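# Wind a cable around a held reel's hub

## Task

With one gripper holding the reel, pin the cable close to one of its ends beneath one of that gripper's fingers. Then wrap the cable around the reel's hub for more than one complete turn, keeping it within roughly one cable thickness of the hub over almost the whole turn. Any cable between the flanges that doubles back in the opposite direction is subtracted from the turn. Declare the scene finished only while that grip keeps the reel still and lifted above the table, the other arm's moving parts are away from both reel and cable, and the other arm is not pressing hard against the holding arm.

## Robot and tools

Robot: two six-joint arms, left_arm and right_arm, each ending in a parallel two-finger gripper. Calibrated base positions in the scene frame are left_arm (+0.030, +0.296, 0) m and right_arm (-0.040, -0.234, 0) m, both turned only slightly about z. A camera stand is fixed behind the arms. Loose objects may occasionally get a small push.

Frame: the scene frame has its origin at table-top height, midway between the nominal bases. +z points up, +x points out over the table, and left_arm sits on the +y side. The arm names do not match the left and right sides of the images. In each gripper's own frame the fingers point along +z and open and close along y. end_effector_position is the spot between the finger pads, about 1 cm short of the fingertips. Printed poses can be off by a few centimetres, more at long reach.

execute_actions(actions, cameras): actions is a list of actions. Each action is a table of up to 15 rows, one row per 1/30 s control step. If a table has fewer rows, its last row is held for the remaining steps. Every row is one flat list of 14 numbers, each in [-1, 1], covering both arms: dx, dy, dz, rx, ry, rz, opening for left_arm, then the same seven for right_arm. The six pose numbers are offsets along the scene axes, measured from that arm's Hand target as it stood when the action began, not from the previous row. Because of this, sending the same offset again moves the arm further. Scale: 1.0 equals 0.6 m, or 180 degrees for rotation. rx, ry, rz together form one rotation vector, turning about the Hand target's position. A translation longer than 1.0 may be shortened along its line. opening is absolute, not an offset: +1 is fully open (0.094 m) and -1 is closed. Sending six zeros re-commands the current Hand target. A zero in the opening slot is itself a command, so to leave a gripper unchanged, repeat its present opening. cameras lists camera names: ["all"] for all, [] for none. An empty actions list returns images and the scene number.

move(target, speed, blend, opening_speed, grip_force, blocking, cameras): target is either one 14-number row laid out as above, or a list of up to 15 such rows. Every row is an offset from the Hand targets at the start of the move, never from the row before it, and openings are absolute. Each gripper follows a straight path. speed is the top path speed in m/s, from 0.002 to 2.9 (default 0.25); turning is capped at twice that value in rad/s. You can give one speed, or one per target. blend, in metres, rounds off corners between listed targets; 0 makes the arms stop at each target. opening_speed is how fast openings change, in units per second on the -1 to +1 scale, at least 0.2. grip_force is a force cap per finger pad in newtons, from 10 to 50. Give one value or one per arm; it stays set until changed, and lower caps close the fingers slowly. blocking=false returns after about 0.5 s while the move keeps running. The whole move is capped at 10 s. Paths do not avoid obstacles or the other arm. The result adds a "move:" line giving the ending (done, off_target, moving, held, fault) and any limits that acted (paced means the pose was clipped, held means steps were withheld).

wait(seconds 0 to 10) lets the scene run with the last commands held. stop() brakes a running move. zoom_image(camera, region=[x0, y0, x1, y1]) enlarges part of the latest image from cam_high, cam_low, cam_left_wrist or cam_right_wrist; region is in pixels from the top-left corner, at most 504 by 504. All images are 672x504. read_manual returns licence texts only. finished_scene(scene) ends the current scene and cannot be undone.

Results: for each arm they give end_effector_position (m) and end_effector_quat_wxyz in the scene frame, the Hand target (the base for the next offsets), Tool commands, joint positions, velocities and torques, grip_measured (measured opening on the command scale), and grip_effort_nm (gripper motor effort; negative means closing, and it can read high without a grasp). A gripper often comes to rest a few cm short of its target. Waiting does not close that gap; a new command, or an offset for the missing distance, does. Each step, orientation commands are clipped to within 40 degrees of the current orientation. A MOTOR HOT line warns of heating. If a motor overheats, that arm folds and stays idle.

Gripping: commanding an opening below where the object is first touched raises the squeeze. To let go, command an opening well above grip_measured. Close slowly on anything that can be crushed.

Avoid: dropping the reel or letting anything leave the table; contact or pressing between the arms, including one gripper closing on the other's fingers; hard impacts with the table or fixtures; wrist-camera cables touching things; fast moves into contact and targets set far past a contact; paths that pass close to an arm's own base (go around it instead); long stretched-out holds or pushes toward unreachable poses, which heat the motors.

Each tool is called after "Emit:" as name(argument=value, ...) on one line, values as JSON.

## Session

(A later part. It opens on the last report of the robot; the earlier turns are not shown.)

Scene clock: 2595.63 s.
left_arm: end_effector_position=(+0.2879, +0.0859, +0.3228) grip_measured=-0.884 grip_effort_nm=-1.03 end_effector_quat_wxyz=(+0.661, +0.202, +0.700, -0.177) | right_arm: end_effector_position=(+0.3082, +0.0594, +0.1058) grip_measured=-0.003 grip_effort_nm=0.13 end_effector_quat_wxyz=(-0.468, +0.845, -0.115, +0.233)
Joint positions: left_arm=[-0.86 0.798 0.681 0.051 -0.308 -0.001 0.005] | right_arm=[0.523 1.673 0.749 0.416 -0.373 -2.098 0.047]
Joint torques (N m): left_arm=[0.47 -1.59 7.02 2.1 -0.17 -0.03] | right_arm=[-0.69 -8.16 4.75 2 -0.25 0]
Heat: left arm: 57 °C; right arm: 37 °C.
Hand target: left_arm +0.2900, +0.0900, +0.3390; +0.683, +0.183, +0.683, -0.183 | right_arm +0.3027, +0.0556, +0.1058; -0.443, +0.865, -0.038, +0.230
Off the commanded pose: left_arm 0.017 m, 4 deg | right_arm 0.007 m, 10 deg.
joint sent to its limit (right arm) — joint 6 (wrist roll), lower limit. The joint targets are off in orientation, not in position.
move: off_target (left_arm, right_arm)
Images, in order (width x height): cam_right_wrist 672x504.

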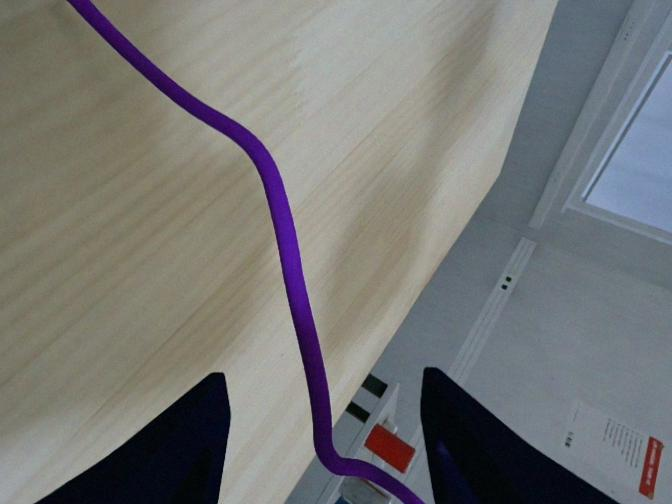

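Emit:
move(target=[0, 0, 0, 0, 0, 0, -1, 0.008, 0.012, -0.008, 0, 0, 0, -1], speed=0.05, opening_speed=0.5, cameras=["all"])

Scene clock: 2602.53 s.
left_arm: end_effector_position=(+0.2879, +0.0859, +0.3225) grip_measured=-0.884 grip_effort_nm=-1.04 end_effector_quat_wxyz=(+0.661, +0.202, +0.701, -0.177) | right_arm: end_effector_position=(+0.3090, +0.0601, +0.1041) grip_measured=-0.928 grip_effort_nm=-1.01 end_effector_quat_wxyz=(-0.469, +0.844, -0.114, +0.233)
Joint positions: left_arm=[-0.86 0.798 0.681 0.05 -0.308 -0.001 0.005] | right_arm=[0.523 1.682 0.749 0.426 -0.374 -2.099 0.003]
Joint torques (N m): left_arm=[0.47 -1.62 7.04 2.1 -0.17 -0.03] | right_arm=[0.31 -5.7 6.45 2.06 -0.19 0.01]
Heat: left arm: 57 °C; right arm: 36 °C.
Hand target: left_arm +0.2900, +0.0900, +0.3390; +0.683, +0.183, +0.683, -0.183 | right_arm +0.3074, +0.0628, +0.1010; -0.443, +0.865, -0.038, +0.230
Off the commanded pose: left_arm 0.017 m, 4 deg | right_arm 0.004 m, 10 deg.
joint sent to its limit (right arm) — joint 6 (wrist roll), lower limit. The joint targets are off in orientation, not in position.
move: off_target (left_arm, right_arm)

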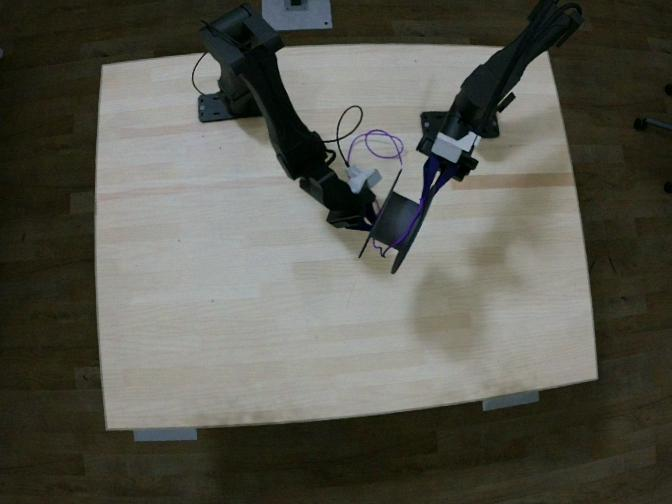

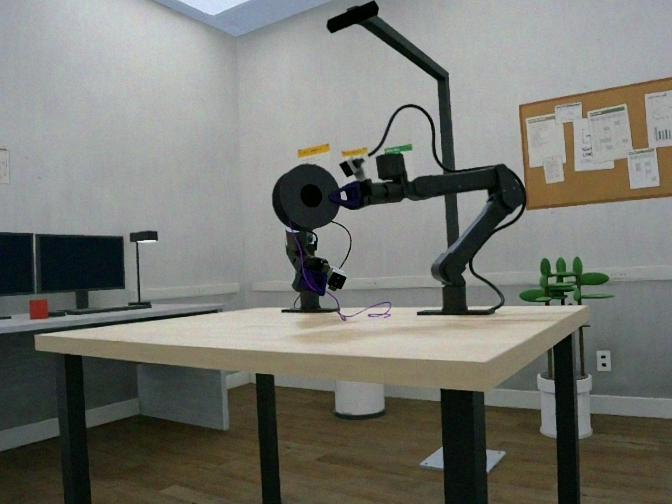

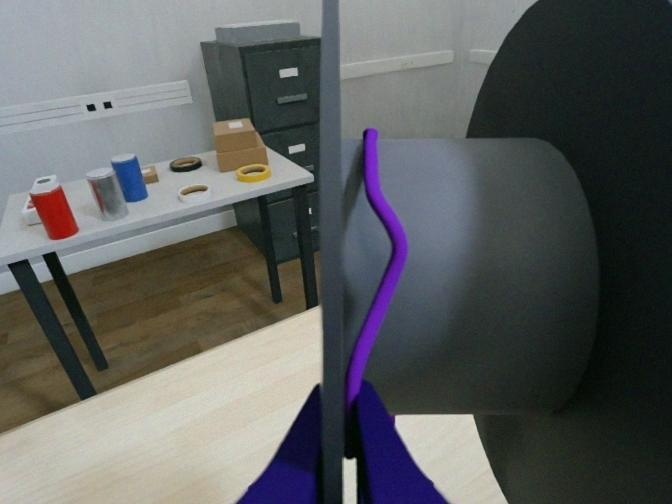

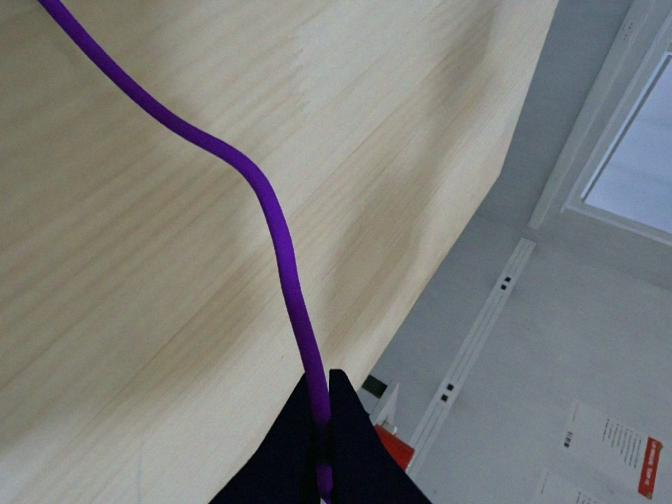

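Emit:
move(target=[[0, 0, 0, 0, 0, 0, -1, -0.2157, 0.0353, 0.1433, 0.0241, 0.0417, -0.0278, -1], [0, 0, 0, 0, 0, 0, -1, -0.2673, 0.047, 0.3175, 0.1104, 0.0811, -0.0589, -1]], speed=0.1, blend=[0.02, 0], cameras=["all"])

Scene clock: 2636.77 s.
left_arm: end_effector_position=(+0.2879, +0.0860, +0.3223) grip_measured=-0.884 grip_effort_nm=-1.03 end_effector_quat_wxyz=(+0.661, +0.202, +0.701, -0.177) | right_arm: end_effector_position=(+0.1495, +0.0917, +0.2764) grip_measured=-0.928 grip_effort_nm=-1.04 end_effector_quat_wxyz=(-0.545, +0.798, -0.209, +0.150)
Joint positions: left_arm=[-0.86 0.798 0.681 0.049 -0.308 -0.001 0.005] | right_arm=[1.007 1.063 0.893 -0.2 -0.008 -1.587 0.003]
Joint torques (N m): left_arm=[0.49 -1.62 7.04 2.11 -0.17 -0.03] | right_arm=[0.73 -3.67 10.06 1.97 0.06 0.15]
Heat: left arm: 57 °C; right arm: 36 °C.
Hand target: left_arm +0.2900, +0.0900, +0.3390; +0.683, +0.183, +0.683, -0.183 | right_arm +0.1470, +0.0911, +0.2915; -0.554, +0.791, -0.211, +0.149
Off the commanded pose: left_arm 0.017 m, 4 deg | right_arm 0.015 m, 1 deg.
move: off_target (left_arm, right_arm)

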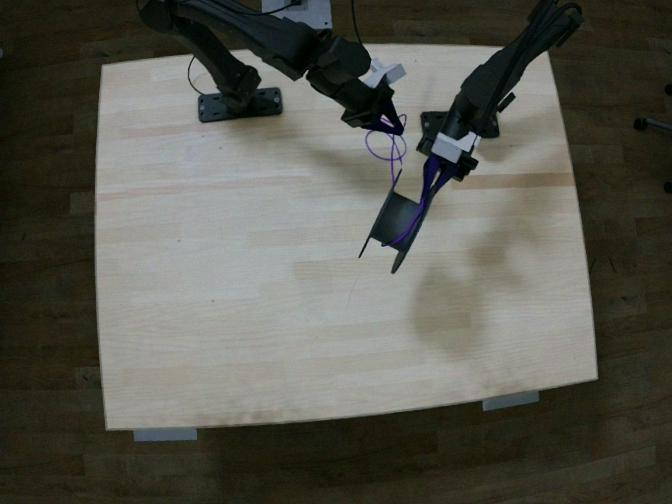

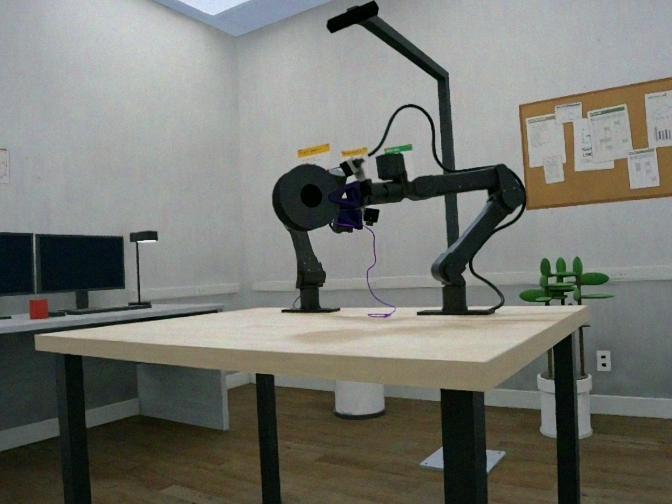

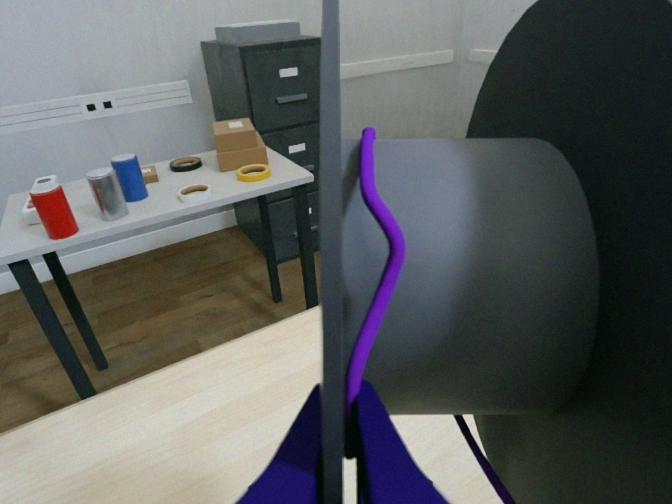

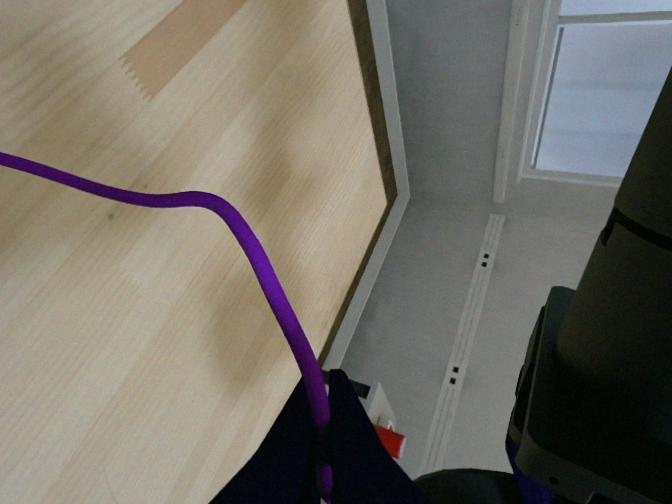

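Emit:
move(target=[[0, 0, 0, 0, 0, 0, -1, 0.0667, -0.0385, 0.1917, 0.1663, 0.183, -0.0647, -1], [0, 0, 0, 0, 0, 0, -1, 0.2283, -0.0552, 0.2667, 0.3227, 0.3845, -0.0872, -1]], speed=0.12, blend=[0.02, 0], cameras=["all"])

Scene clock: 2666.10 s.
left_arm: end_effector_position=(+0.2880, +0.0862, +0.3223) grip_measured=-0.884 grip_effort_nm=-1.03 end_effector_quat_wxyz=(+0.661, +0.202, +0.701, -0.176) | right_arm: end_effector_position=(+0.2836, +0.0589, +0.4324) grip_measured=-0.928 grip_effort_nm=-1.04 end_effector_quat_wxyz=(+0.598, -0.355, +0.629, +0.349)
Joint positions: left_arm=[-0.86 0.798 0.681 0.049 -0.31 -0.001 0.005] | right_arm=[0.499 1.331 1.365 -0.083 -0.513 -0.01 0.003]
Joint torques (N m): left_arm=[0.47 -1.61 7.04 2.11 -0.15 -0.03] | right_arm=[-0.69 -4.11 10.04 2.36 -0.1 0.11]
Heat: left arm: 57 °C; right arm: 41 °C.
Hand target: left_arm +0.2900, +0.0900, +0.3390; +0.683, +0.183, +0.683, -0.183 | right_arm +0.2840, +0.0579, +0.4515; +0.613, -0.354, +0.612, +0.353
Off the commanded pose: left_arm 0.017 m, 4 deg | right_arm 0.019 m, 3 deg.
move: off_target (left_arm, right_arm)

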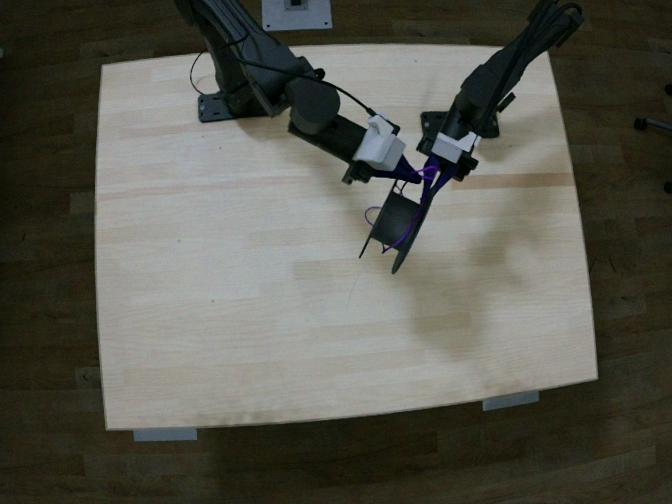

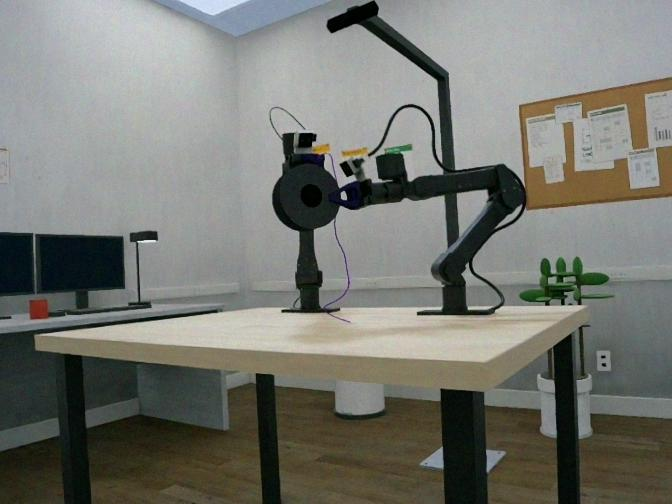

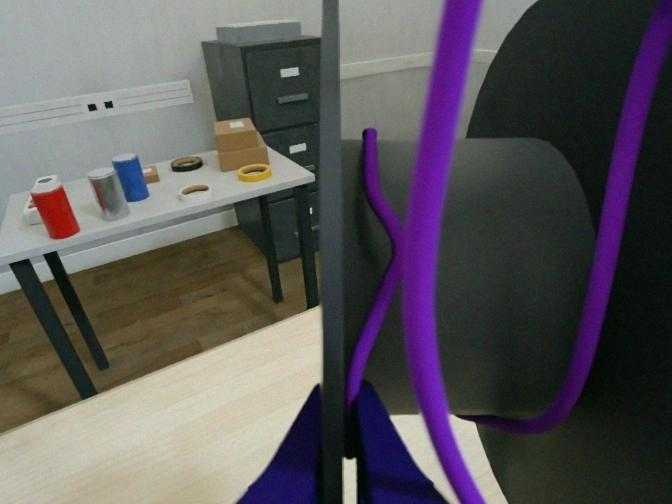

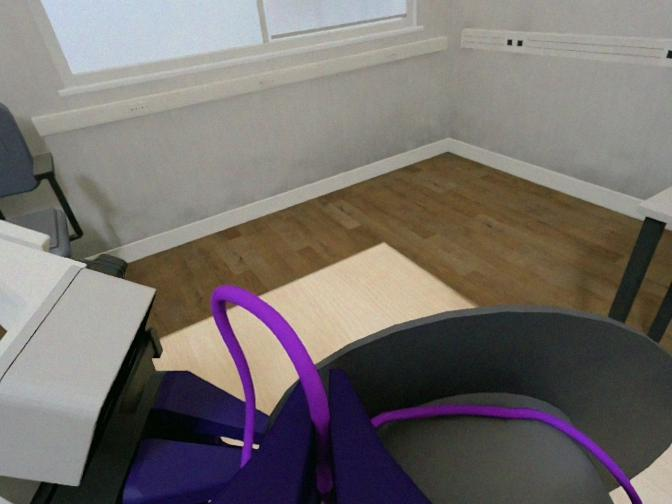

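Emit:
move(target=[0, 0, 0, 0, 0, 0, -1, 0.1367, -0.0315, 0.001, 0.2361, 0.4089, 0.0, -1], speed=0.15, cameras=["all"])

Scene clock: 2686.50 s.
left_arm: end_effector_position=(+0.2903, +0.0901, +0.3197) grip_measured=-0.884 grip_effort_nm=-1.03 end_effector_quat_wxyz=(+0.660, +0.197, +0.706, -0.166) | right_arm: end_effector_position=(+0.3641, +0.0412, +0.4344) grip_measured=-0.928 grip_effort_nm=-1.04 end_effector_quat_wxyz=(+0.201, +0.164, +0.701, +0.664)
Joint positions: left_arm=[-0.856 0.798 0.681 0.038 -0.328 0 0.005] | right_arm=[0.33 1.575 1.583 -0.056 -0.688 1.477 0.003]
Joint torques (N m): left_arm=[0.17 -1.7 7.04 2.2 0.01 -0.04] | right_arm=[-0.77 -6.01 10.14 2.29 -0.09 0.08]
Heat: left arm: 56 °C; right arm: 41 °C.
Hand target: left_arm +0.2900, +0.0900, +0.3390; +0.683, +0.183, +0.683, -0.183 | right_arm +0.3660, +0.0390, +0.4521; +0.213, +0.152, +0.691, +0.674
Off the commanded pose: left_arm 0.019 m, 5 deg | right_arm 0.018 m, 3 deg.
move: off_target (left_arm, right_arm)

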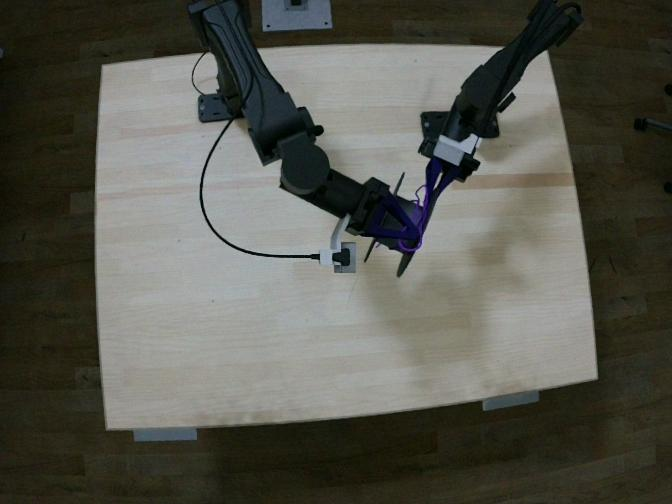

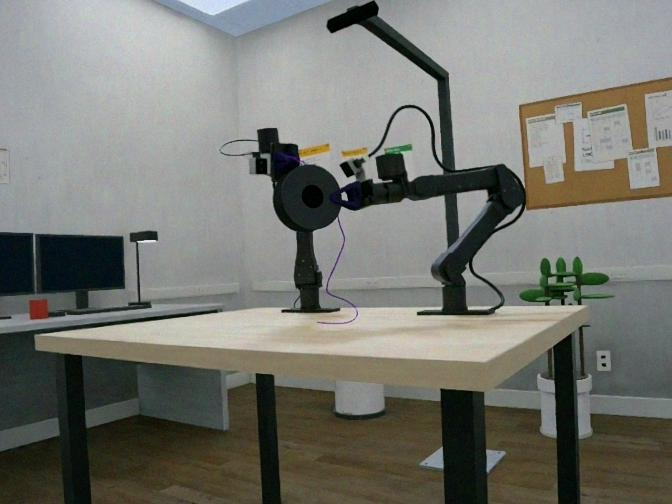

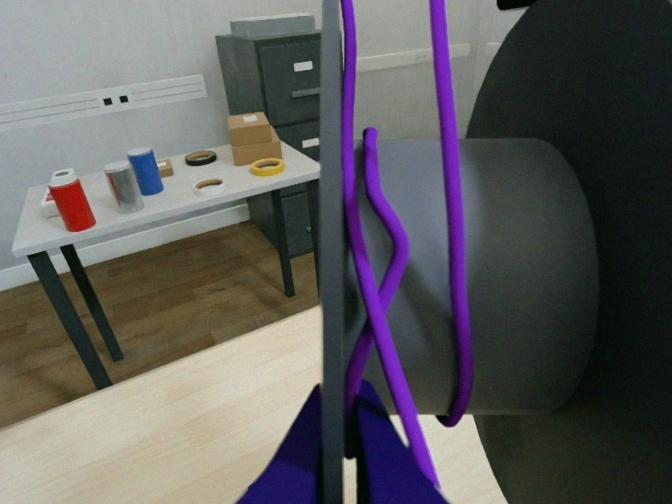

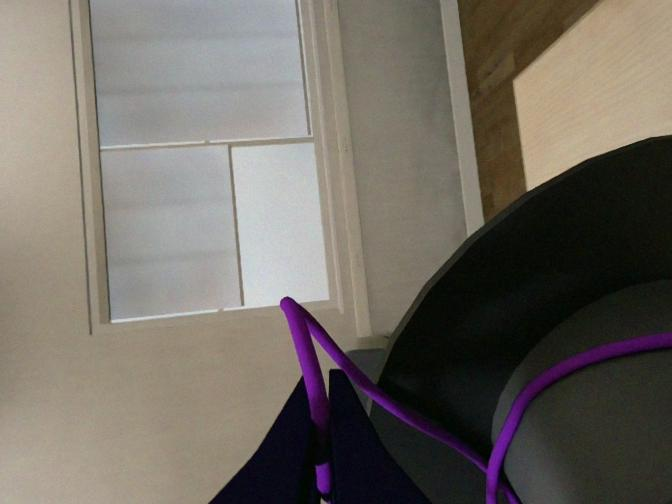

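Emit:
move(target=[[0, 0, 0, 0, 0, 0, -1, -0.1367, 0.0317, -0.001, -0.2361, -0.4089, 0.0, -1], [0, 0, 0, 0, 0, 0, -1, -0.2983, 0.0483, -0.0758, -0.3845, -0.6082, 0.0633, -1], [0, 0, 0, 0, 0, 0, -1, -0.365, 0.0867, -0.2675, -0.4847, -0.8252, 0.1692, -1]], speed=0.2, blend=[0.02, 0.02, 0], cameras=["cam_high", "cam_low", "cam_left_wrist"])

Scene clock: 2841.63 s.
left_arm: end_effector_position=(+0.2903, +0.0901, +0.3197) grip_measured=-0.884 grip_effort_nm=-1.04 end_effector_quat_wxyz=(+0.660, +0.197, +0.706, -0.166) | right_arm: end_effector_position=(+0.1502, +0.0929, +0.2939) grip_measured=-0.928 grip_effort_nm=-1.04 end_effector_quat_wxyz=(-0.553, +0.791, -0.215, +0.147)
Joint positions: left_arm=[-0.856 0.798 0.681 0.038 -0.328 0 0.005] | right_arm=[1.007 1.068 0.949 -0.234 -0.008 -1.568 0.003]
Joint torques (N m): left_arm=[0.2 -1.7 7.04 2.2 0.01 -0.03] | right_arm=[0.64 -3.88 5.87 2.32 0.05 -0.01]
Heat: left arm: 55 °C; right arm: 44 °C.
Hand target: left_arm +0.2900, +0.0900, +0.3390; +0.683, +0.183, +0.683, -0.183 | right_arm +0.1470, +0.0911, +0.2917; -0.554, +0.791, -0.212, +0.148
Off the commanded pose: left_arm 0.019 m, 5 deg | right_arm 0.004 m, 0 deg.
move: off_target (left_arm)
Images, in order (width x height): cam_high 672x504, cam_low 672x504, cam_left_wrist 672x504.

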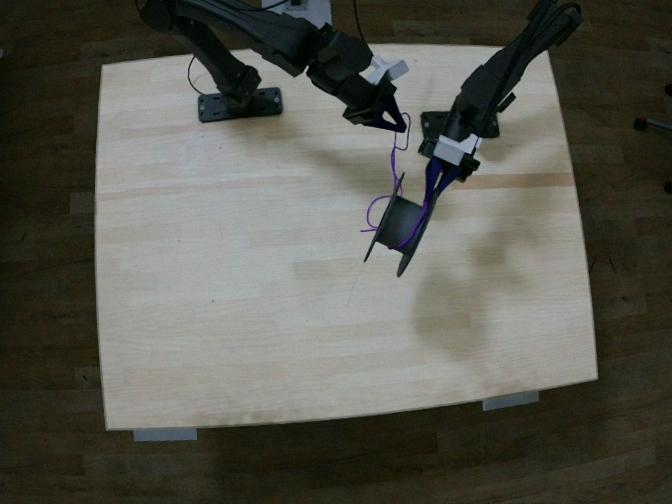

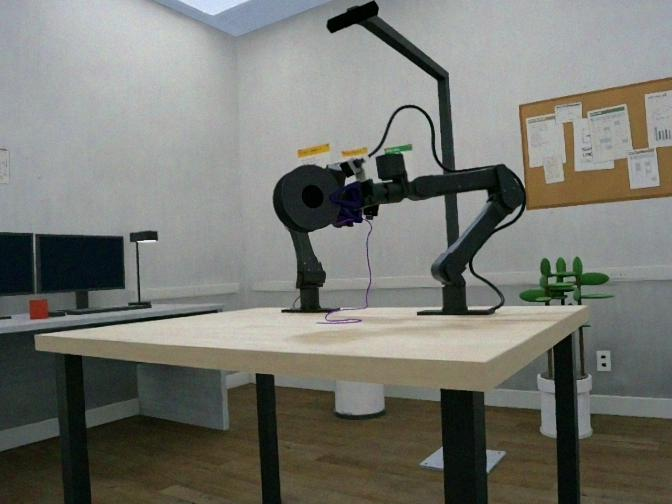

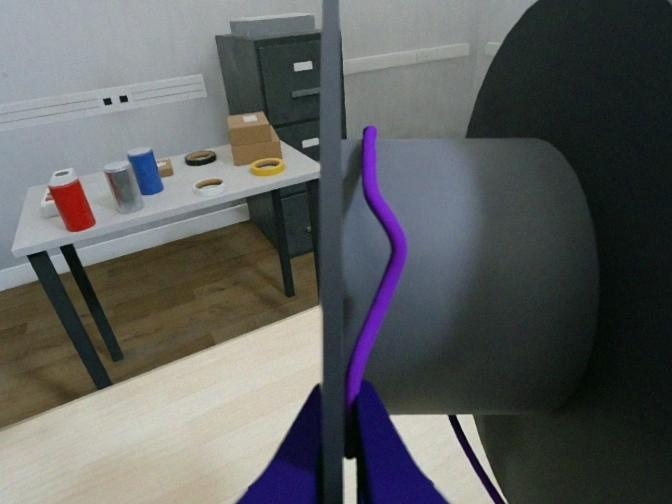

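Emit:
move(target=[0, 0, 0, 0, 0, 0, -1, 0.0143, -0.2412, -0.2075, -0.1203, 0.0694, 0.0, -1], speed=0.15, cameras=["cam_high", "cam_low", "cam_right_wrist"])

Scene clock: 2864.77 s.
left_arm: end_effector_position=(+0.2824, +0.0788, +0.3137) grip_measured=-0.884 grip_effort_nm=-1.03 end_effector_quat_wxyz=(+0.644, +0.223, +0.707, -0.189) | right_arm: end_effector_position=(+0.1767, -0.0419, +0.1957) grip_measured=-0.928 grip_effort_nm=-1.04 end_effector_quat_wxyz=(-0.407, +0.874, -0.222, +0.146)
Joint positions: left_arm=[-0.861 0.798 0.681 0.014 -0.26 -0.006 0.005] | right_arm=[0.464 0.896 0.779 -0.62 -0.371 -1.985 0.003]
Joint torques (N m): left_arm=[0.53 -2.13 6.99 2.35 -0.63 -0.01] | right_arm=[-0.64 -1.47 5.01 0.73 -0.24 0.03]
Heat: left arm: 55 °C; right arm: 40 °C.
Hand target: left_arm +0.2900, +0.0901, +0.3389; +0.683, +0.183, +0.683, -0.183 | right_arm +0.1556, -0.0537, +0.1671; -0.369, +0.892, -0.239, +0.099
Off the commanded pose: left_arm 0.029 m, 7 deg | right_arm 0.037 m, 8 deg.
move: off_target (left_arm, right_arm)
Images, in order (width x height): cam_high 672x504, cam_low 672x504, cam_right_wrist 672x504.

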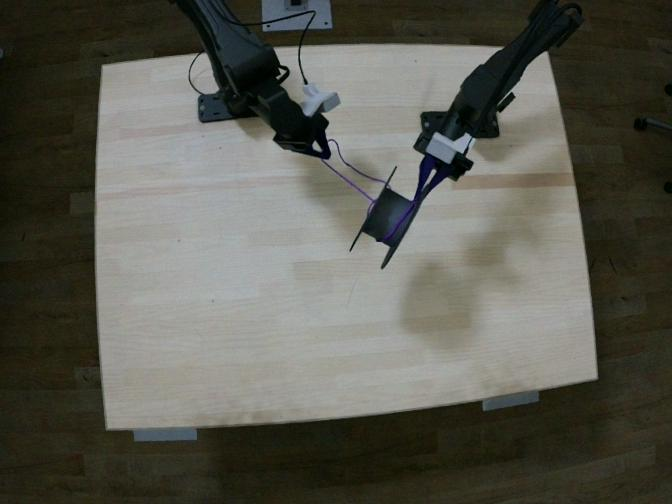

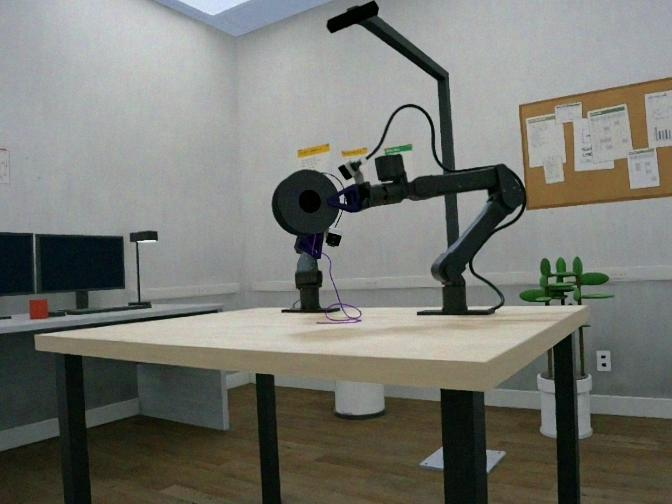

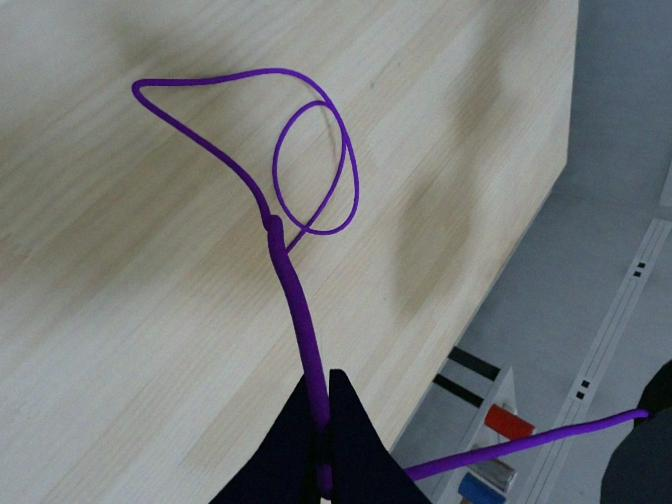

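Emit:
move(target=[0, 0, 0, 0, 0, 0, -1, 0, 0, 0, 0, 0, 0, -0.89], speed=0.03, opening_speed=0.2, cameras=["cam_right_wrist", "cam_low"])

Scene clock: 2927.47 s.
left_arm: end_effector_position=(+0.2824, +0.0788, +0.3137) grip_measured=-0.884 grip_effort_nm=-1.03 end_effector_quat_wxyz=(+0.644, +0.223, +0.707, -0.189) | right_arm: end_effector_position=(+0.1763, -0.0420, +0.1953) grip_measured=-0.891 grip_effort_nm=0.02 end_effector_quat_wxyz=(-0.406, +0.874, -0.222, +0.145)
Joint positions: left_arm=[-0.861 0.798 0.681 0.014 -0.26 -0.006 0.005] | right_arm=[0.464 0.896 0.779 -0.622 -0.372 -1.986 0.005]
Joint torques (N m): left_arm=[0.54 -2.14 7.02 2.37 -0.64 -0.02] | right_arm=[-0.62 -1.47 5 0.74 -0.21 0.02]
Heat: left arm: 58 °C; right arm: 38 °C.
Hand target: left_arm +0.2900, +0.0901, +0.3390; +0.683, +0.183, +0.683, -0.183 | right_arm +0.1555, -0.0537, +0.1671; -0.369, +0.893, -0.239, +0.099
Off the commanded pose: left_arm 0.029 m, 7 deg | right_arm 0.037 m, 7 deg.
move: off_target (left_arm, right_arm)
Images, in order (width x height): cam_low 672x504, cam_right_wrist 672x504.

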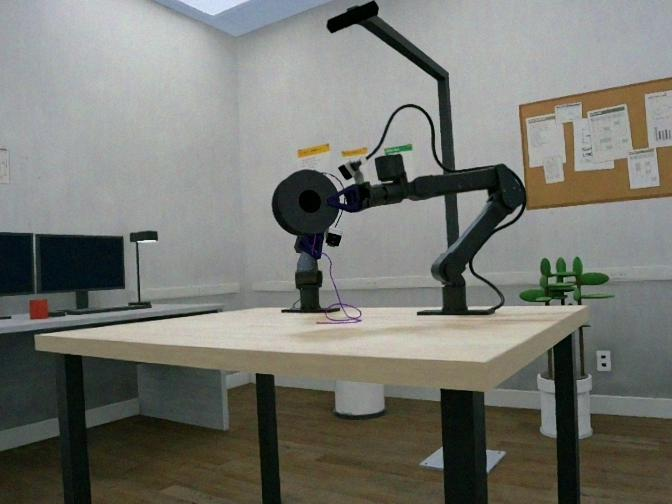

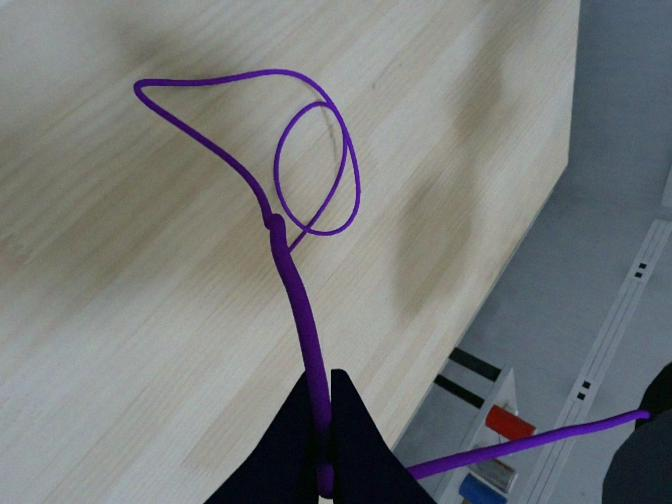

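Emit:
move(target=[0, 0, 0, 0, 0, 0, -1, 0, 0, 0, 0, 0, 0, -0.882], speed=0.03, opening_speed=0.2, cameras=["cam_right_wrist"])

Scene clock: 2930.70 s.
left_arm: end_effector_position=(+0.2824, +0.0788, +0.3137) grip_measured=-0.884 grip_effort_nm=-1.03 end_effector_quat_wxyz=(+0.644, +0.223, +0.707, -0.189) | right_arm: end_effector_position=(+0.1761, -0.0421, +0.1951) grip_measured=-0.883 grip_effort_nm=0.06 end_effector_quat_wxyz=(-0.406, +0.875, -0.222, +0.145)
Joint positions: left_arm=[-0.861 0.798 0.681 0.014 -0.26 -0.006 0.005] | right_arm=[0.464 0.896 0.779 -0.623 -0.372 -1.986 0.005]
Joint torques (N m): left_arm=[0.51 -2.14 7.01 2.36 -0.63 -0.01] | right_arm=[-0.68 -1.44 4.96 0.76 -0.24 0.03]
Heat: left arm: 58 °C; right arm: 38 °C.
Hand target: left_arm +0.2900, +0.0901, +0.3390; +0.683, +0.183, +0.683, -0.183 | right_arm +0.1556, -0.0537, +0.1671; -0.369, +0.892, -0.239, +0.099
Off the commanded pose: left_arm 0.029 m, 7 deg | right_arm 0.037 m, 7 deg.
move: off_target (left_arm, right_arm)
Images, in order (width x height): cam_right_wrist 672x504.

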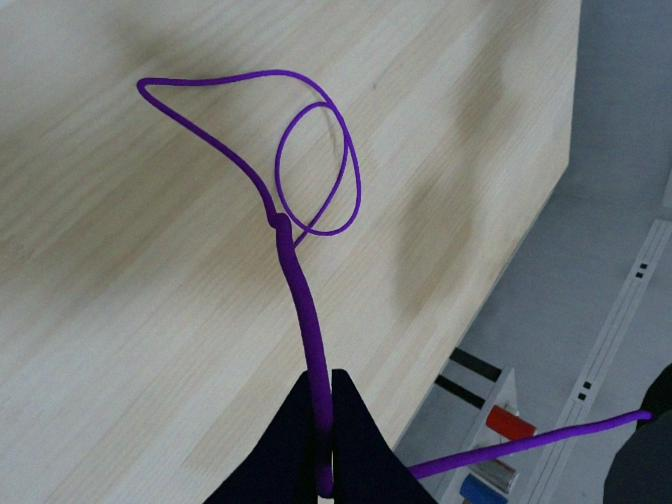

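Emit:
move(target=[0, 0, 0, 0, 0, 0, -1, 0, 0, 0, 0, 0, 0, -0.874], speed=0.03, opening_speed=0.2, cameras=["cam_right_wrist"])

Scene clock: 2936.77 s.
left_arm: end_effector_position=(+0.2824, +0.0788, +0.3137) grip_measured=-0.884 grip_effort_nm=-1.03 end_effector_quat_wxyz=(+0.644, +0.223, +0.707, -0.189) | right_arm: end_effector_position=(+0.1758, -0.0423, +0.1947) grip_measured=-0.876 grip_effort_nm=0.08 end_effector_quat_wxyz=(-0.405, +0.875, -0.222, +0.144)
Joint positions: left_arm=[-0.861 0.798 0.681 0.014 -0.26 -0.006 0.005] | right_arm=[0.464 0.896 0.779 -0.626 -0.372 -1.986 0.006]
Joint torques (N m): left_arm=[0.53 -2.14 6.99 2.37 -0.63 -0.02] | right_arm=[-0.65 -1.48 4.98 0.78 -0.24 0.02]
Heat: left arm: 58 °C; right arm: 38 °C.
Hand target: left_arm +0.2900, +0.0901, +0.3390; +0.683, +0.183, +0.683, -0.183 | right_arm +0.1556, -0.0537, +0.1671; -0.369, +0.893, -0.239, +0.099
Off the commanded pose: left_arm 0.029 m, 7 deg | right_arm 0.036 m, 7 deg.
move: off_target (left_arm, right_arm)
Images, in order (width x height): cam_right_wrist 672x504.

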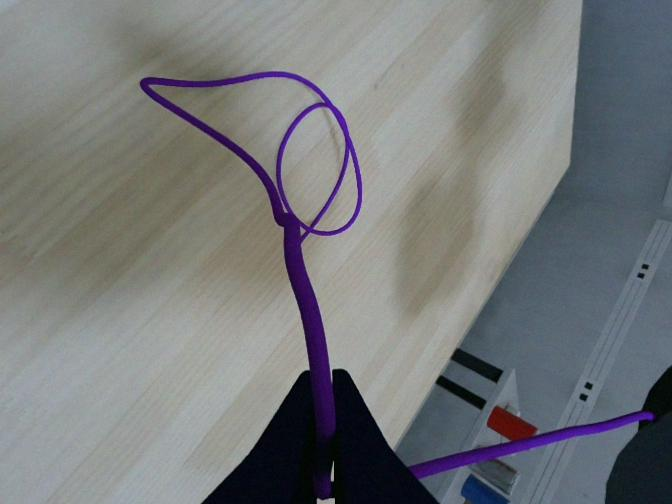

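Emit:
move(target=[0, 0, 0, 0, 0, 0, -1, 0, 0, 0, 0, 0, 0, -0.868], speed=0.03, opening_speed=0.2, cameras=["cam_right_wrist"])

Scene clock: 2941.47 s.
left_arm: end_effector_position=(+0.2831, +0.0799, +0.3125) grip_measured=-0.884 grip_effort_nm=-1.04 end_effector_quat_wxyz=(+0.644, +0.221, +0.708, -0.186) | right_arm: end_effector_position=(+0.1734, -0.0436, +0.1910) grip_measured=-0.870 grip_effort_nm=0.10 end_effector_quat_wxyz=(-0.400, +0.878, -0.225, +0.138)
Joint positions: left_arm=[-0.861 0.798 0.679 0.014 -0.267 -0.006 0.005] | right_arm=[0.464 0.896 0.777 -0.641 -0.372 -1.986 0.006]
Joint torques (N m): left_arm=[0.53 -2.15 7.17 2.37 -0.56 -0.01] | right_arm=[-0.77 -1.51 5.04 0.91 -0.25 0]
Heat: left arm: 58 °C; right arm: 38 °C.
Hand target: left_arm +0.2900, +0.0901, +0.3390; +0.683, +0.183, +0.683, -0.183 | right_arm +0.1555, -0.0537, +0.1671; -0.369, +0.893, -0.239, +0.099
Off the commanded pose: left_arm 0.029 m, 7 deg | right_arm 0.031 m, 6 deg.
move: off_target (left_arm, right_arm)
Images, in order (width x height): cam_right_wrist 672x504.

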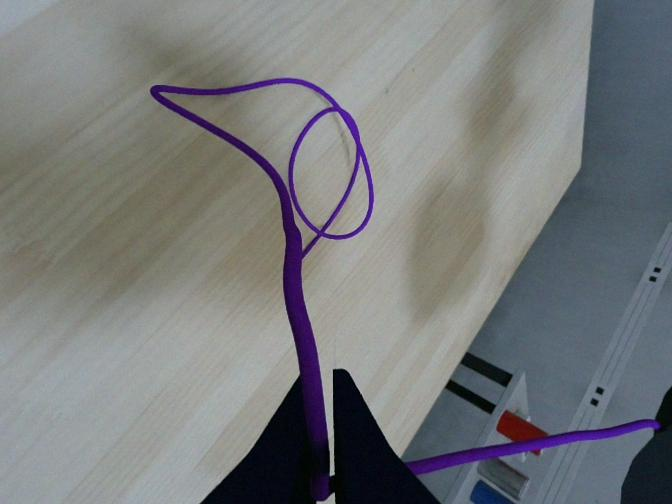

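Emit:
move(target=[[0, 0, 0, 0, 0, 0, -1, 0, 0, 0, 0, 0, 0, -1], [0, 0, 0, 0, 0, 0, -1, 0.0373, 0.2295, 0.0333, 0.06, -0.035, 0, -1], [0, 0, 0, 0, 0, 0, -1, -0.0143, 0.2412, 0.2073, 0.1203, -0.0694, 0.0, -1], [0, 0, 0, 0, 0, 0, -1, 0.0523, 0.2028, 0.399, 0.2719, 0.1026, -0.1172, -1]], speed=0.15, blend=[0, 0.02, 0.02, 0], cameras=["all"])

Scene clock: 2979.97 s.
left_arm: end_effector_position=(+0.2871, +0.0860, +0.3138) grip_measured=-0.884 grip_effort_nm=-1.03 end_effector_quat_wxyz=(+0.650, +0.209, +0.710, -0.171) | right_arm: end_effector_position=(+0.1876, +0.0695, +0.3957) grip_measured=-0.939 grip_effort_nm=-1.04 end_effector_quat_wxyz=(+0.633, -0.613, +0.467, +0.078)
Joint positions: left_arm=[-0.861 0.798 0.679 0.018 -0.308 -0.002 0.005] | right_arm=[0.793 1.096 1.218 -0.313 -0.215 -0.839 0.003]
Joint torques (N m): left_arm=[0.58 -2 7.19 2.35 -0.18 -0.03] | right_arm=[-0.66 -2.4 9.66 2.08 -0.13 0.14]
Heat: left arm: 59 °C; right arm: 38 °C.
Hand target: left_arm +0.2900, +0.0901, +0.3391; +0.683, +0.183, +0.683, -0.183 | right_arm +0.1869, +0.0680, +0.4066; +0.637, -0.608, +0.466, +0.084
Off the commanded pose: left_arm 0.026 m, 6 deg | right_arm 0.011 m, 1 deg.
move: off_target (left_arm, right_arm)

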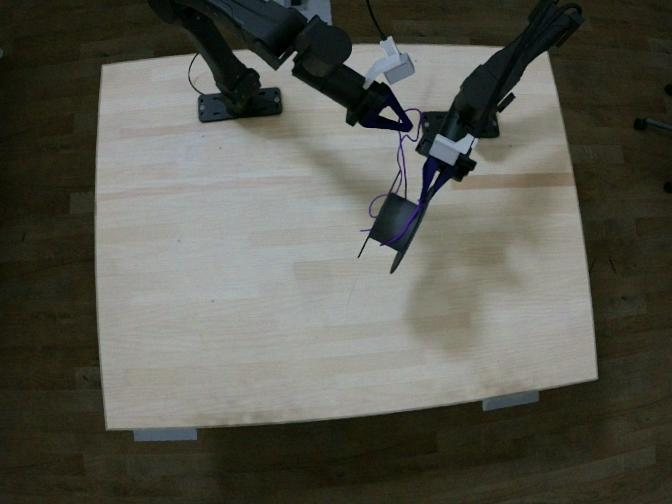

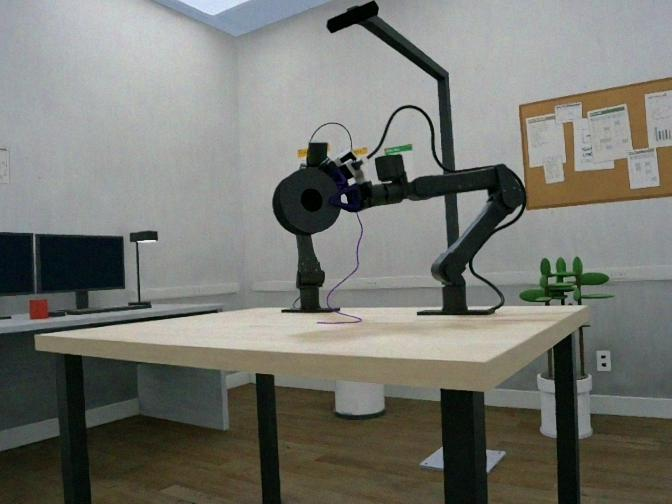

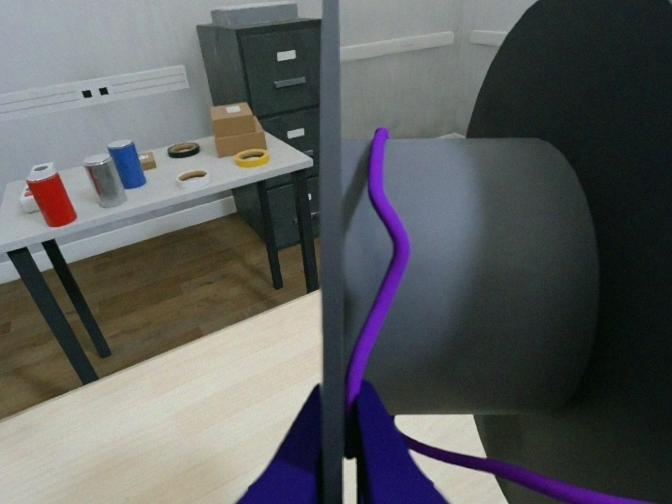

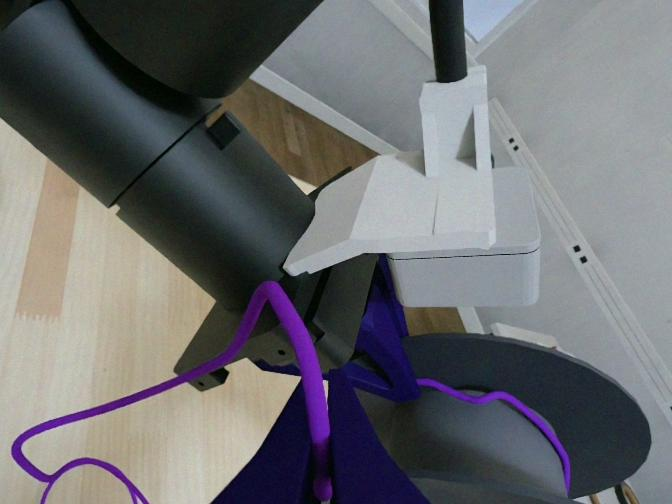

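Emit:
execute_actions(actions=[])

Scene clock: 3028.30 s.
left_arm: end_effector_position=(+0.2871, +0.0860, +0.3138) grip_measured=-0.884 grip_effort_nm=-1.03 end_effector_quat_wxyz=(+0.650, +0.209, +0.710, -0.171) | right_arm: end_effector_position=(+0.1876, +0.0694, +0.3956) grip_measured=-0.939 grip_effort_nm=-1.04 end_effector_quat_wxyz=(+0.633, -0.612, +0.467, +0.078)
Joint positions: left_arm=[-0.861 0.798 0.679 0.018 -0.308 -0.002 0.005] | right_arm=[0.793 1.096 1.218 -0.314 -0.215 -0.838 0.003]
Joint velocities: within noise
Joint torques (N m): left_arm=[0.57 -1.99 7.2 2.35 -0.19 -0.03] | right_arm=[-0.69 -2.37 9.66 2.06 -0.12 0.14]
Heat: left arm: 57 °C; right arm: 45 °C.
Hand target: left_arm +0.2900, +0.0901, +0.3391; +0.683, +0.183, +0.683, -0.183 | right_arm +0.1869, +0.0680, +0.4066; +0.637, -0.608, +0.466, +0.084
Tool commands: left_gripper/opening=-1.0 right_gripper/opening=-1.0
Off the commanded pose: left_arm 0.026 m, 6 deg | right_arm 0.011 m, 1 deg.

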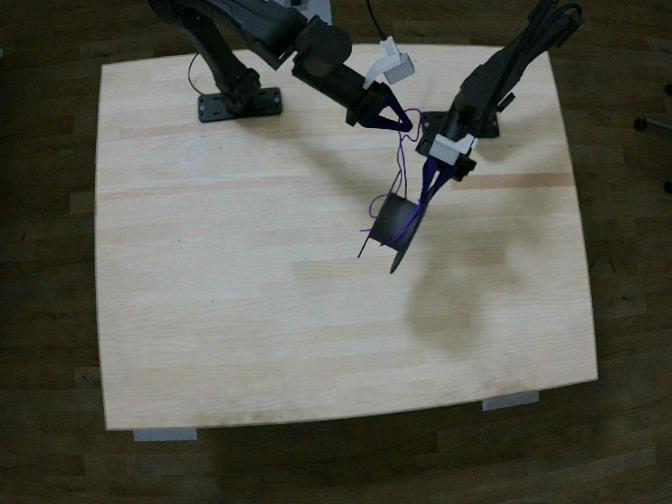

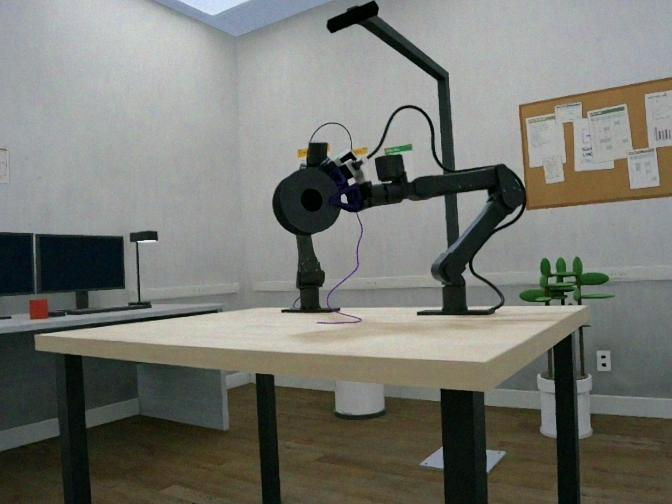

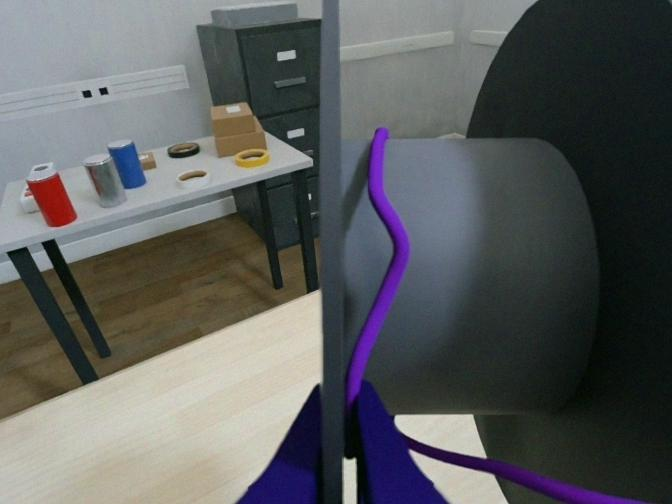

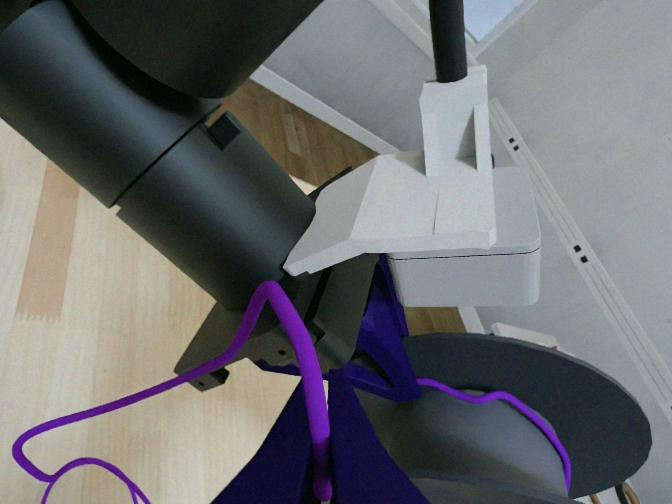

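Emit:
move(target=[[0,0,0,0,0,0,-1, 0,0,0,0,0,0,-0.868],[0,0,0,0,0,0,-1, -0.164,0.0258,0.159,0,0,0,-0.868]], opening_speed=0.3, speed=0.07, cameras=["cam_left_wrist","cam_right_wrist","cam_high"])

Scene clock: 3047.73 s.
left_arm: end_effector_position=(+0.2873, +0.0859, +0.3158) grip_measured=-0.884 grip_effort_nm=-1.03 end_effector_quat_wxyz=(+0.653, +0.207, +0.708, -0.173) | right_arm: end_effector_position=(+0.0901, +0.0870, +0.4953) grip_measured=-0.871 grip_effort_nm=0.13 end_effector_quat_wxyz=(+0.635, -0.613, +0.463, +0.081)
Joint positions: left_arm=[-0.861 0.798 0.679 0.026 -0.308 -0.002 0.005] | right_arm=[1.289 1.195 1.731 -0.724 0.263 -0.748 0.006]
Joint torques (N m): left_arm=[0.59 -1.89 7.19 2.28 -0.17 -0.04] | right_arm=[0.7 -1.88 8.05 2.05 0.12 0.13]
Heat: left arm: 58 °C; right arm: 45 °C.
Hand target: left_arm +0.2900, +0.0901, +0.3390; +0.683, +0.183, +0.683, -0.183 | right_arm +0.0885, +0.0836, +0.5018; +0.637, -0.608, +0.466, +0.084
Off the commanded pose: left_arm 0.024 m, 5 deg | right_arm 0.008 m, 1 deg.
move: off_target (left_arm)
Images, in order (width x height): cam_high 672x504, cam_left_wrist 672x504, cam_right_wrist 672x504.

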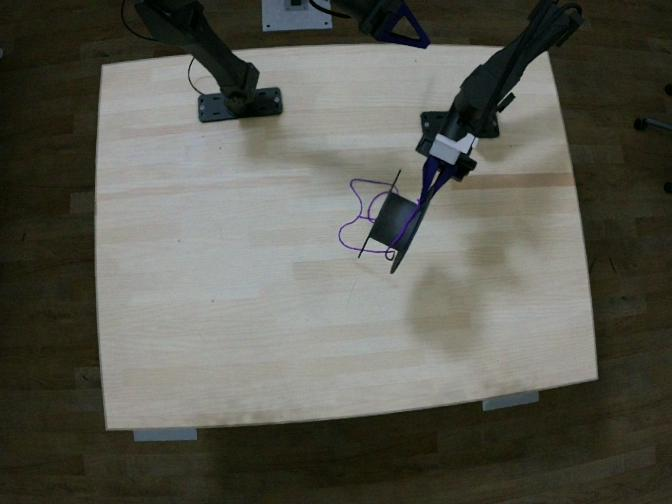

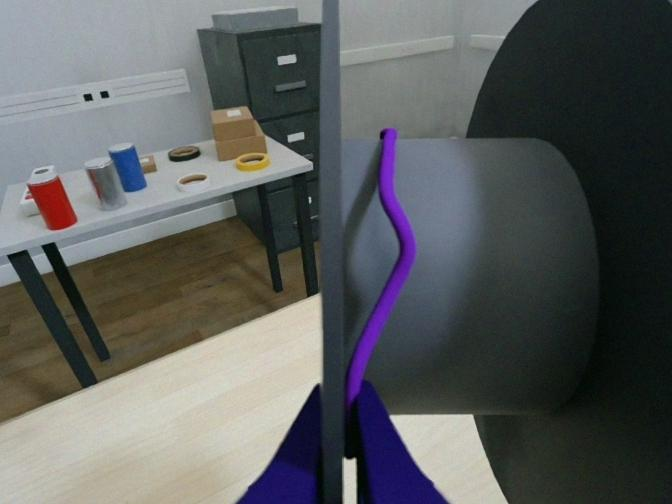

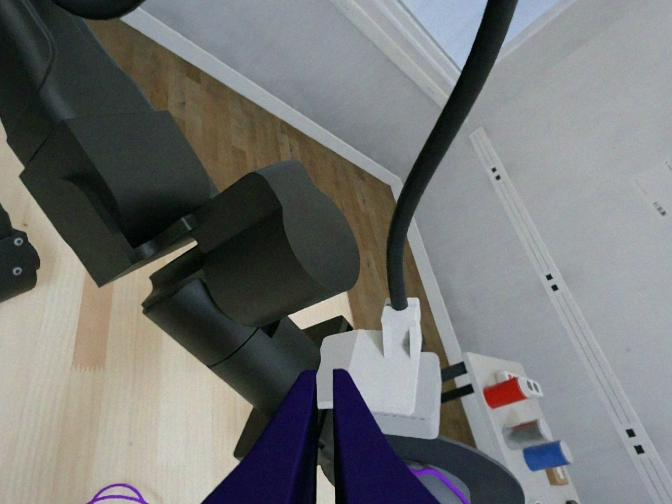

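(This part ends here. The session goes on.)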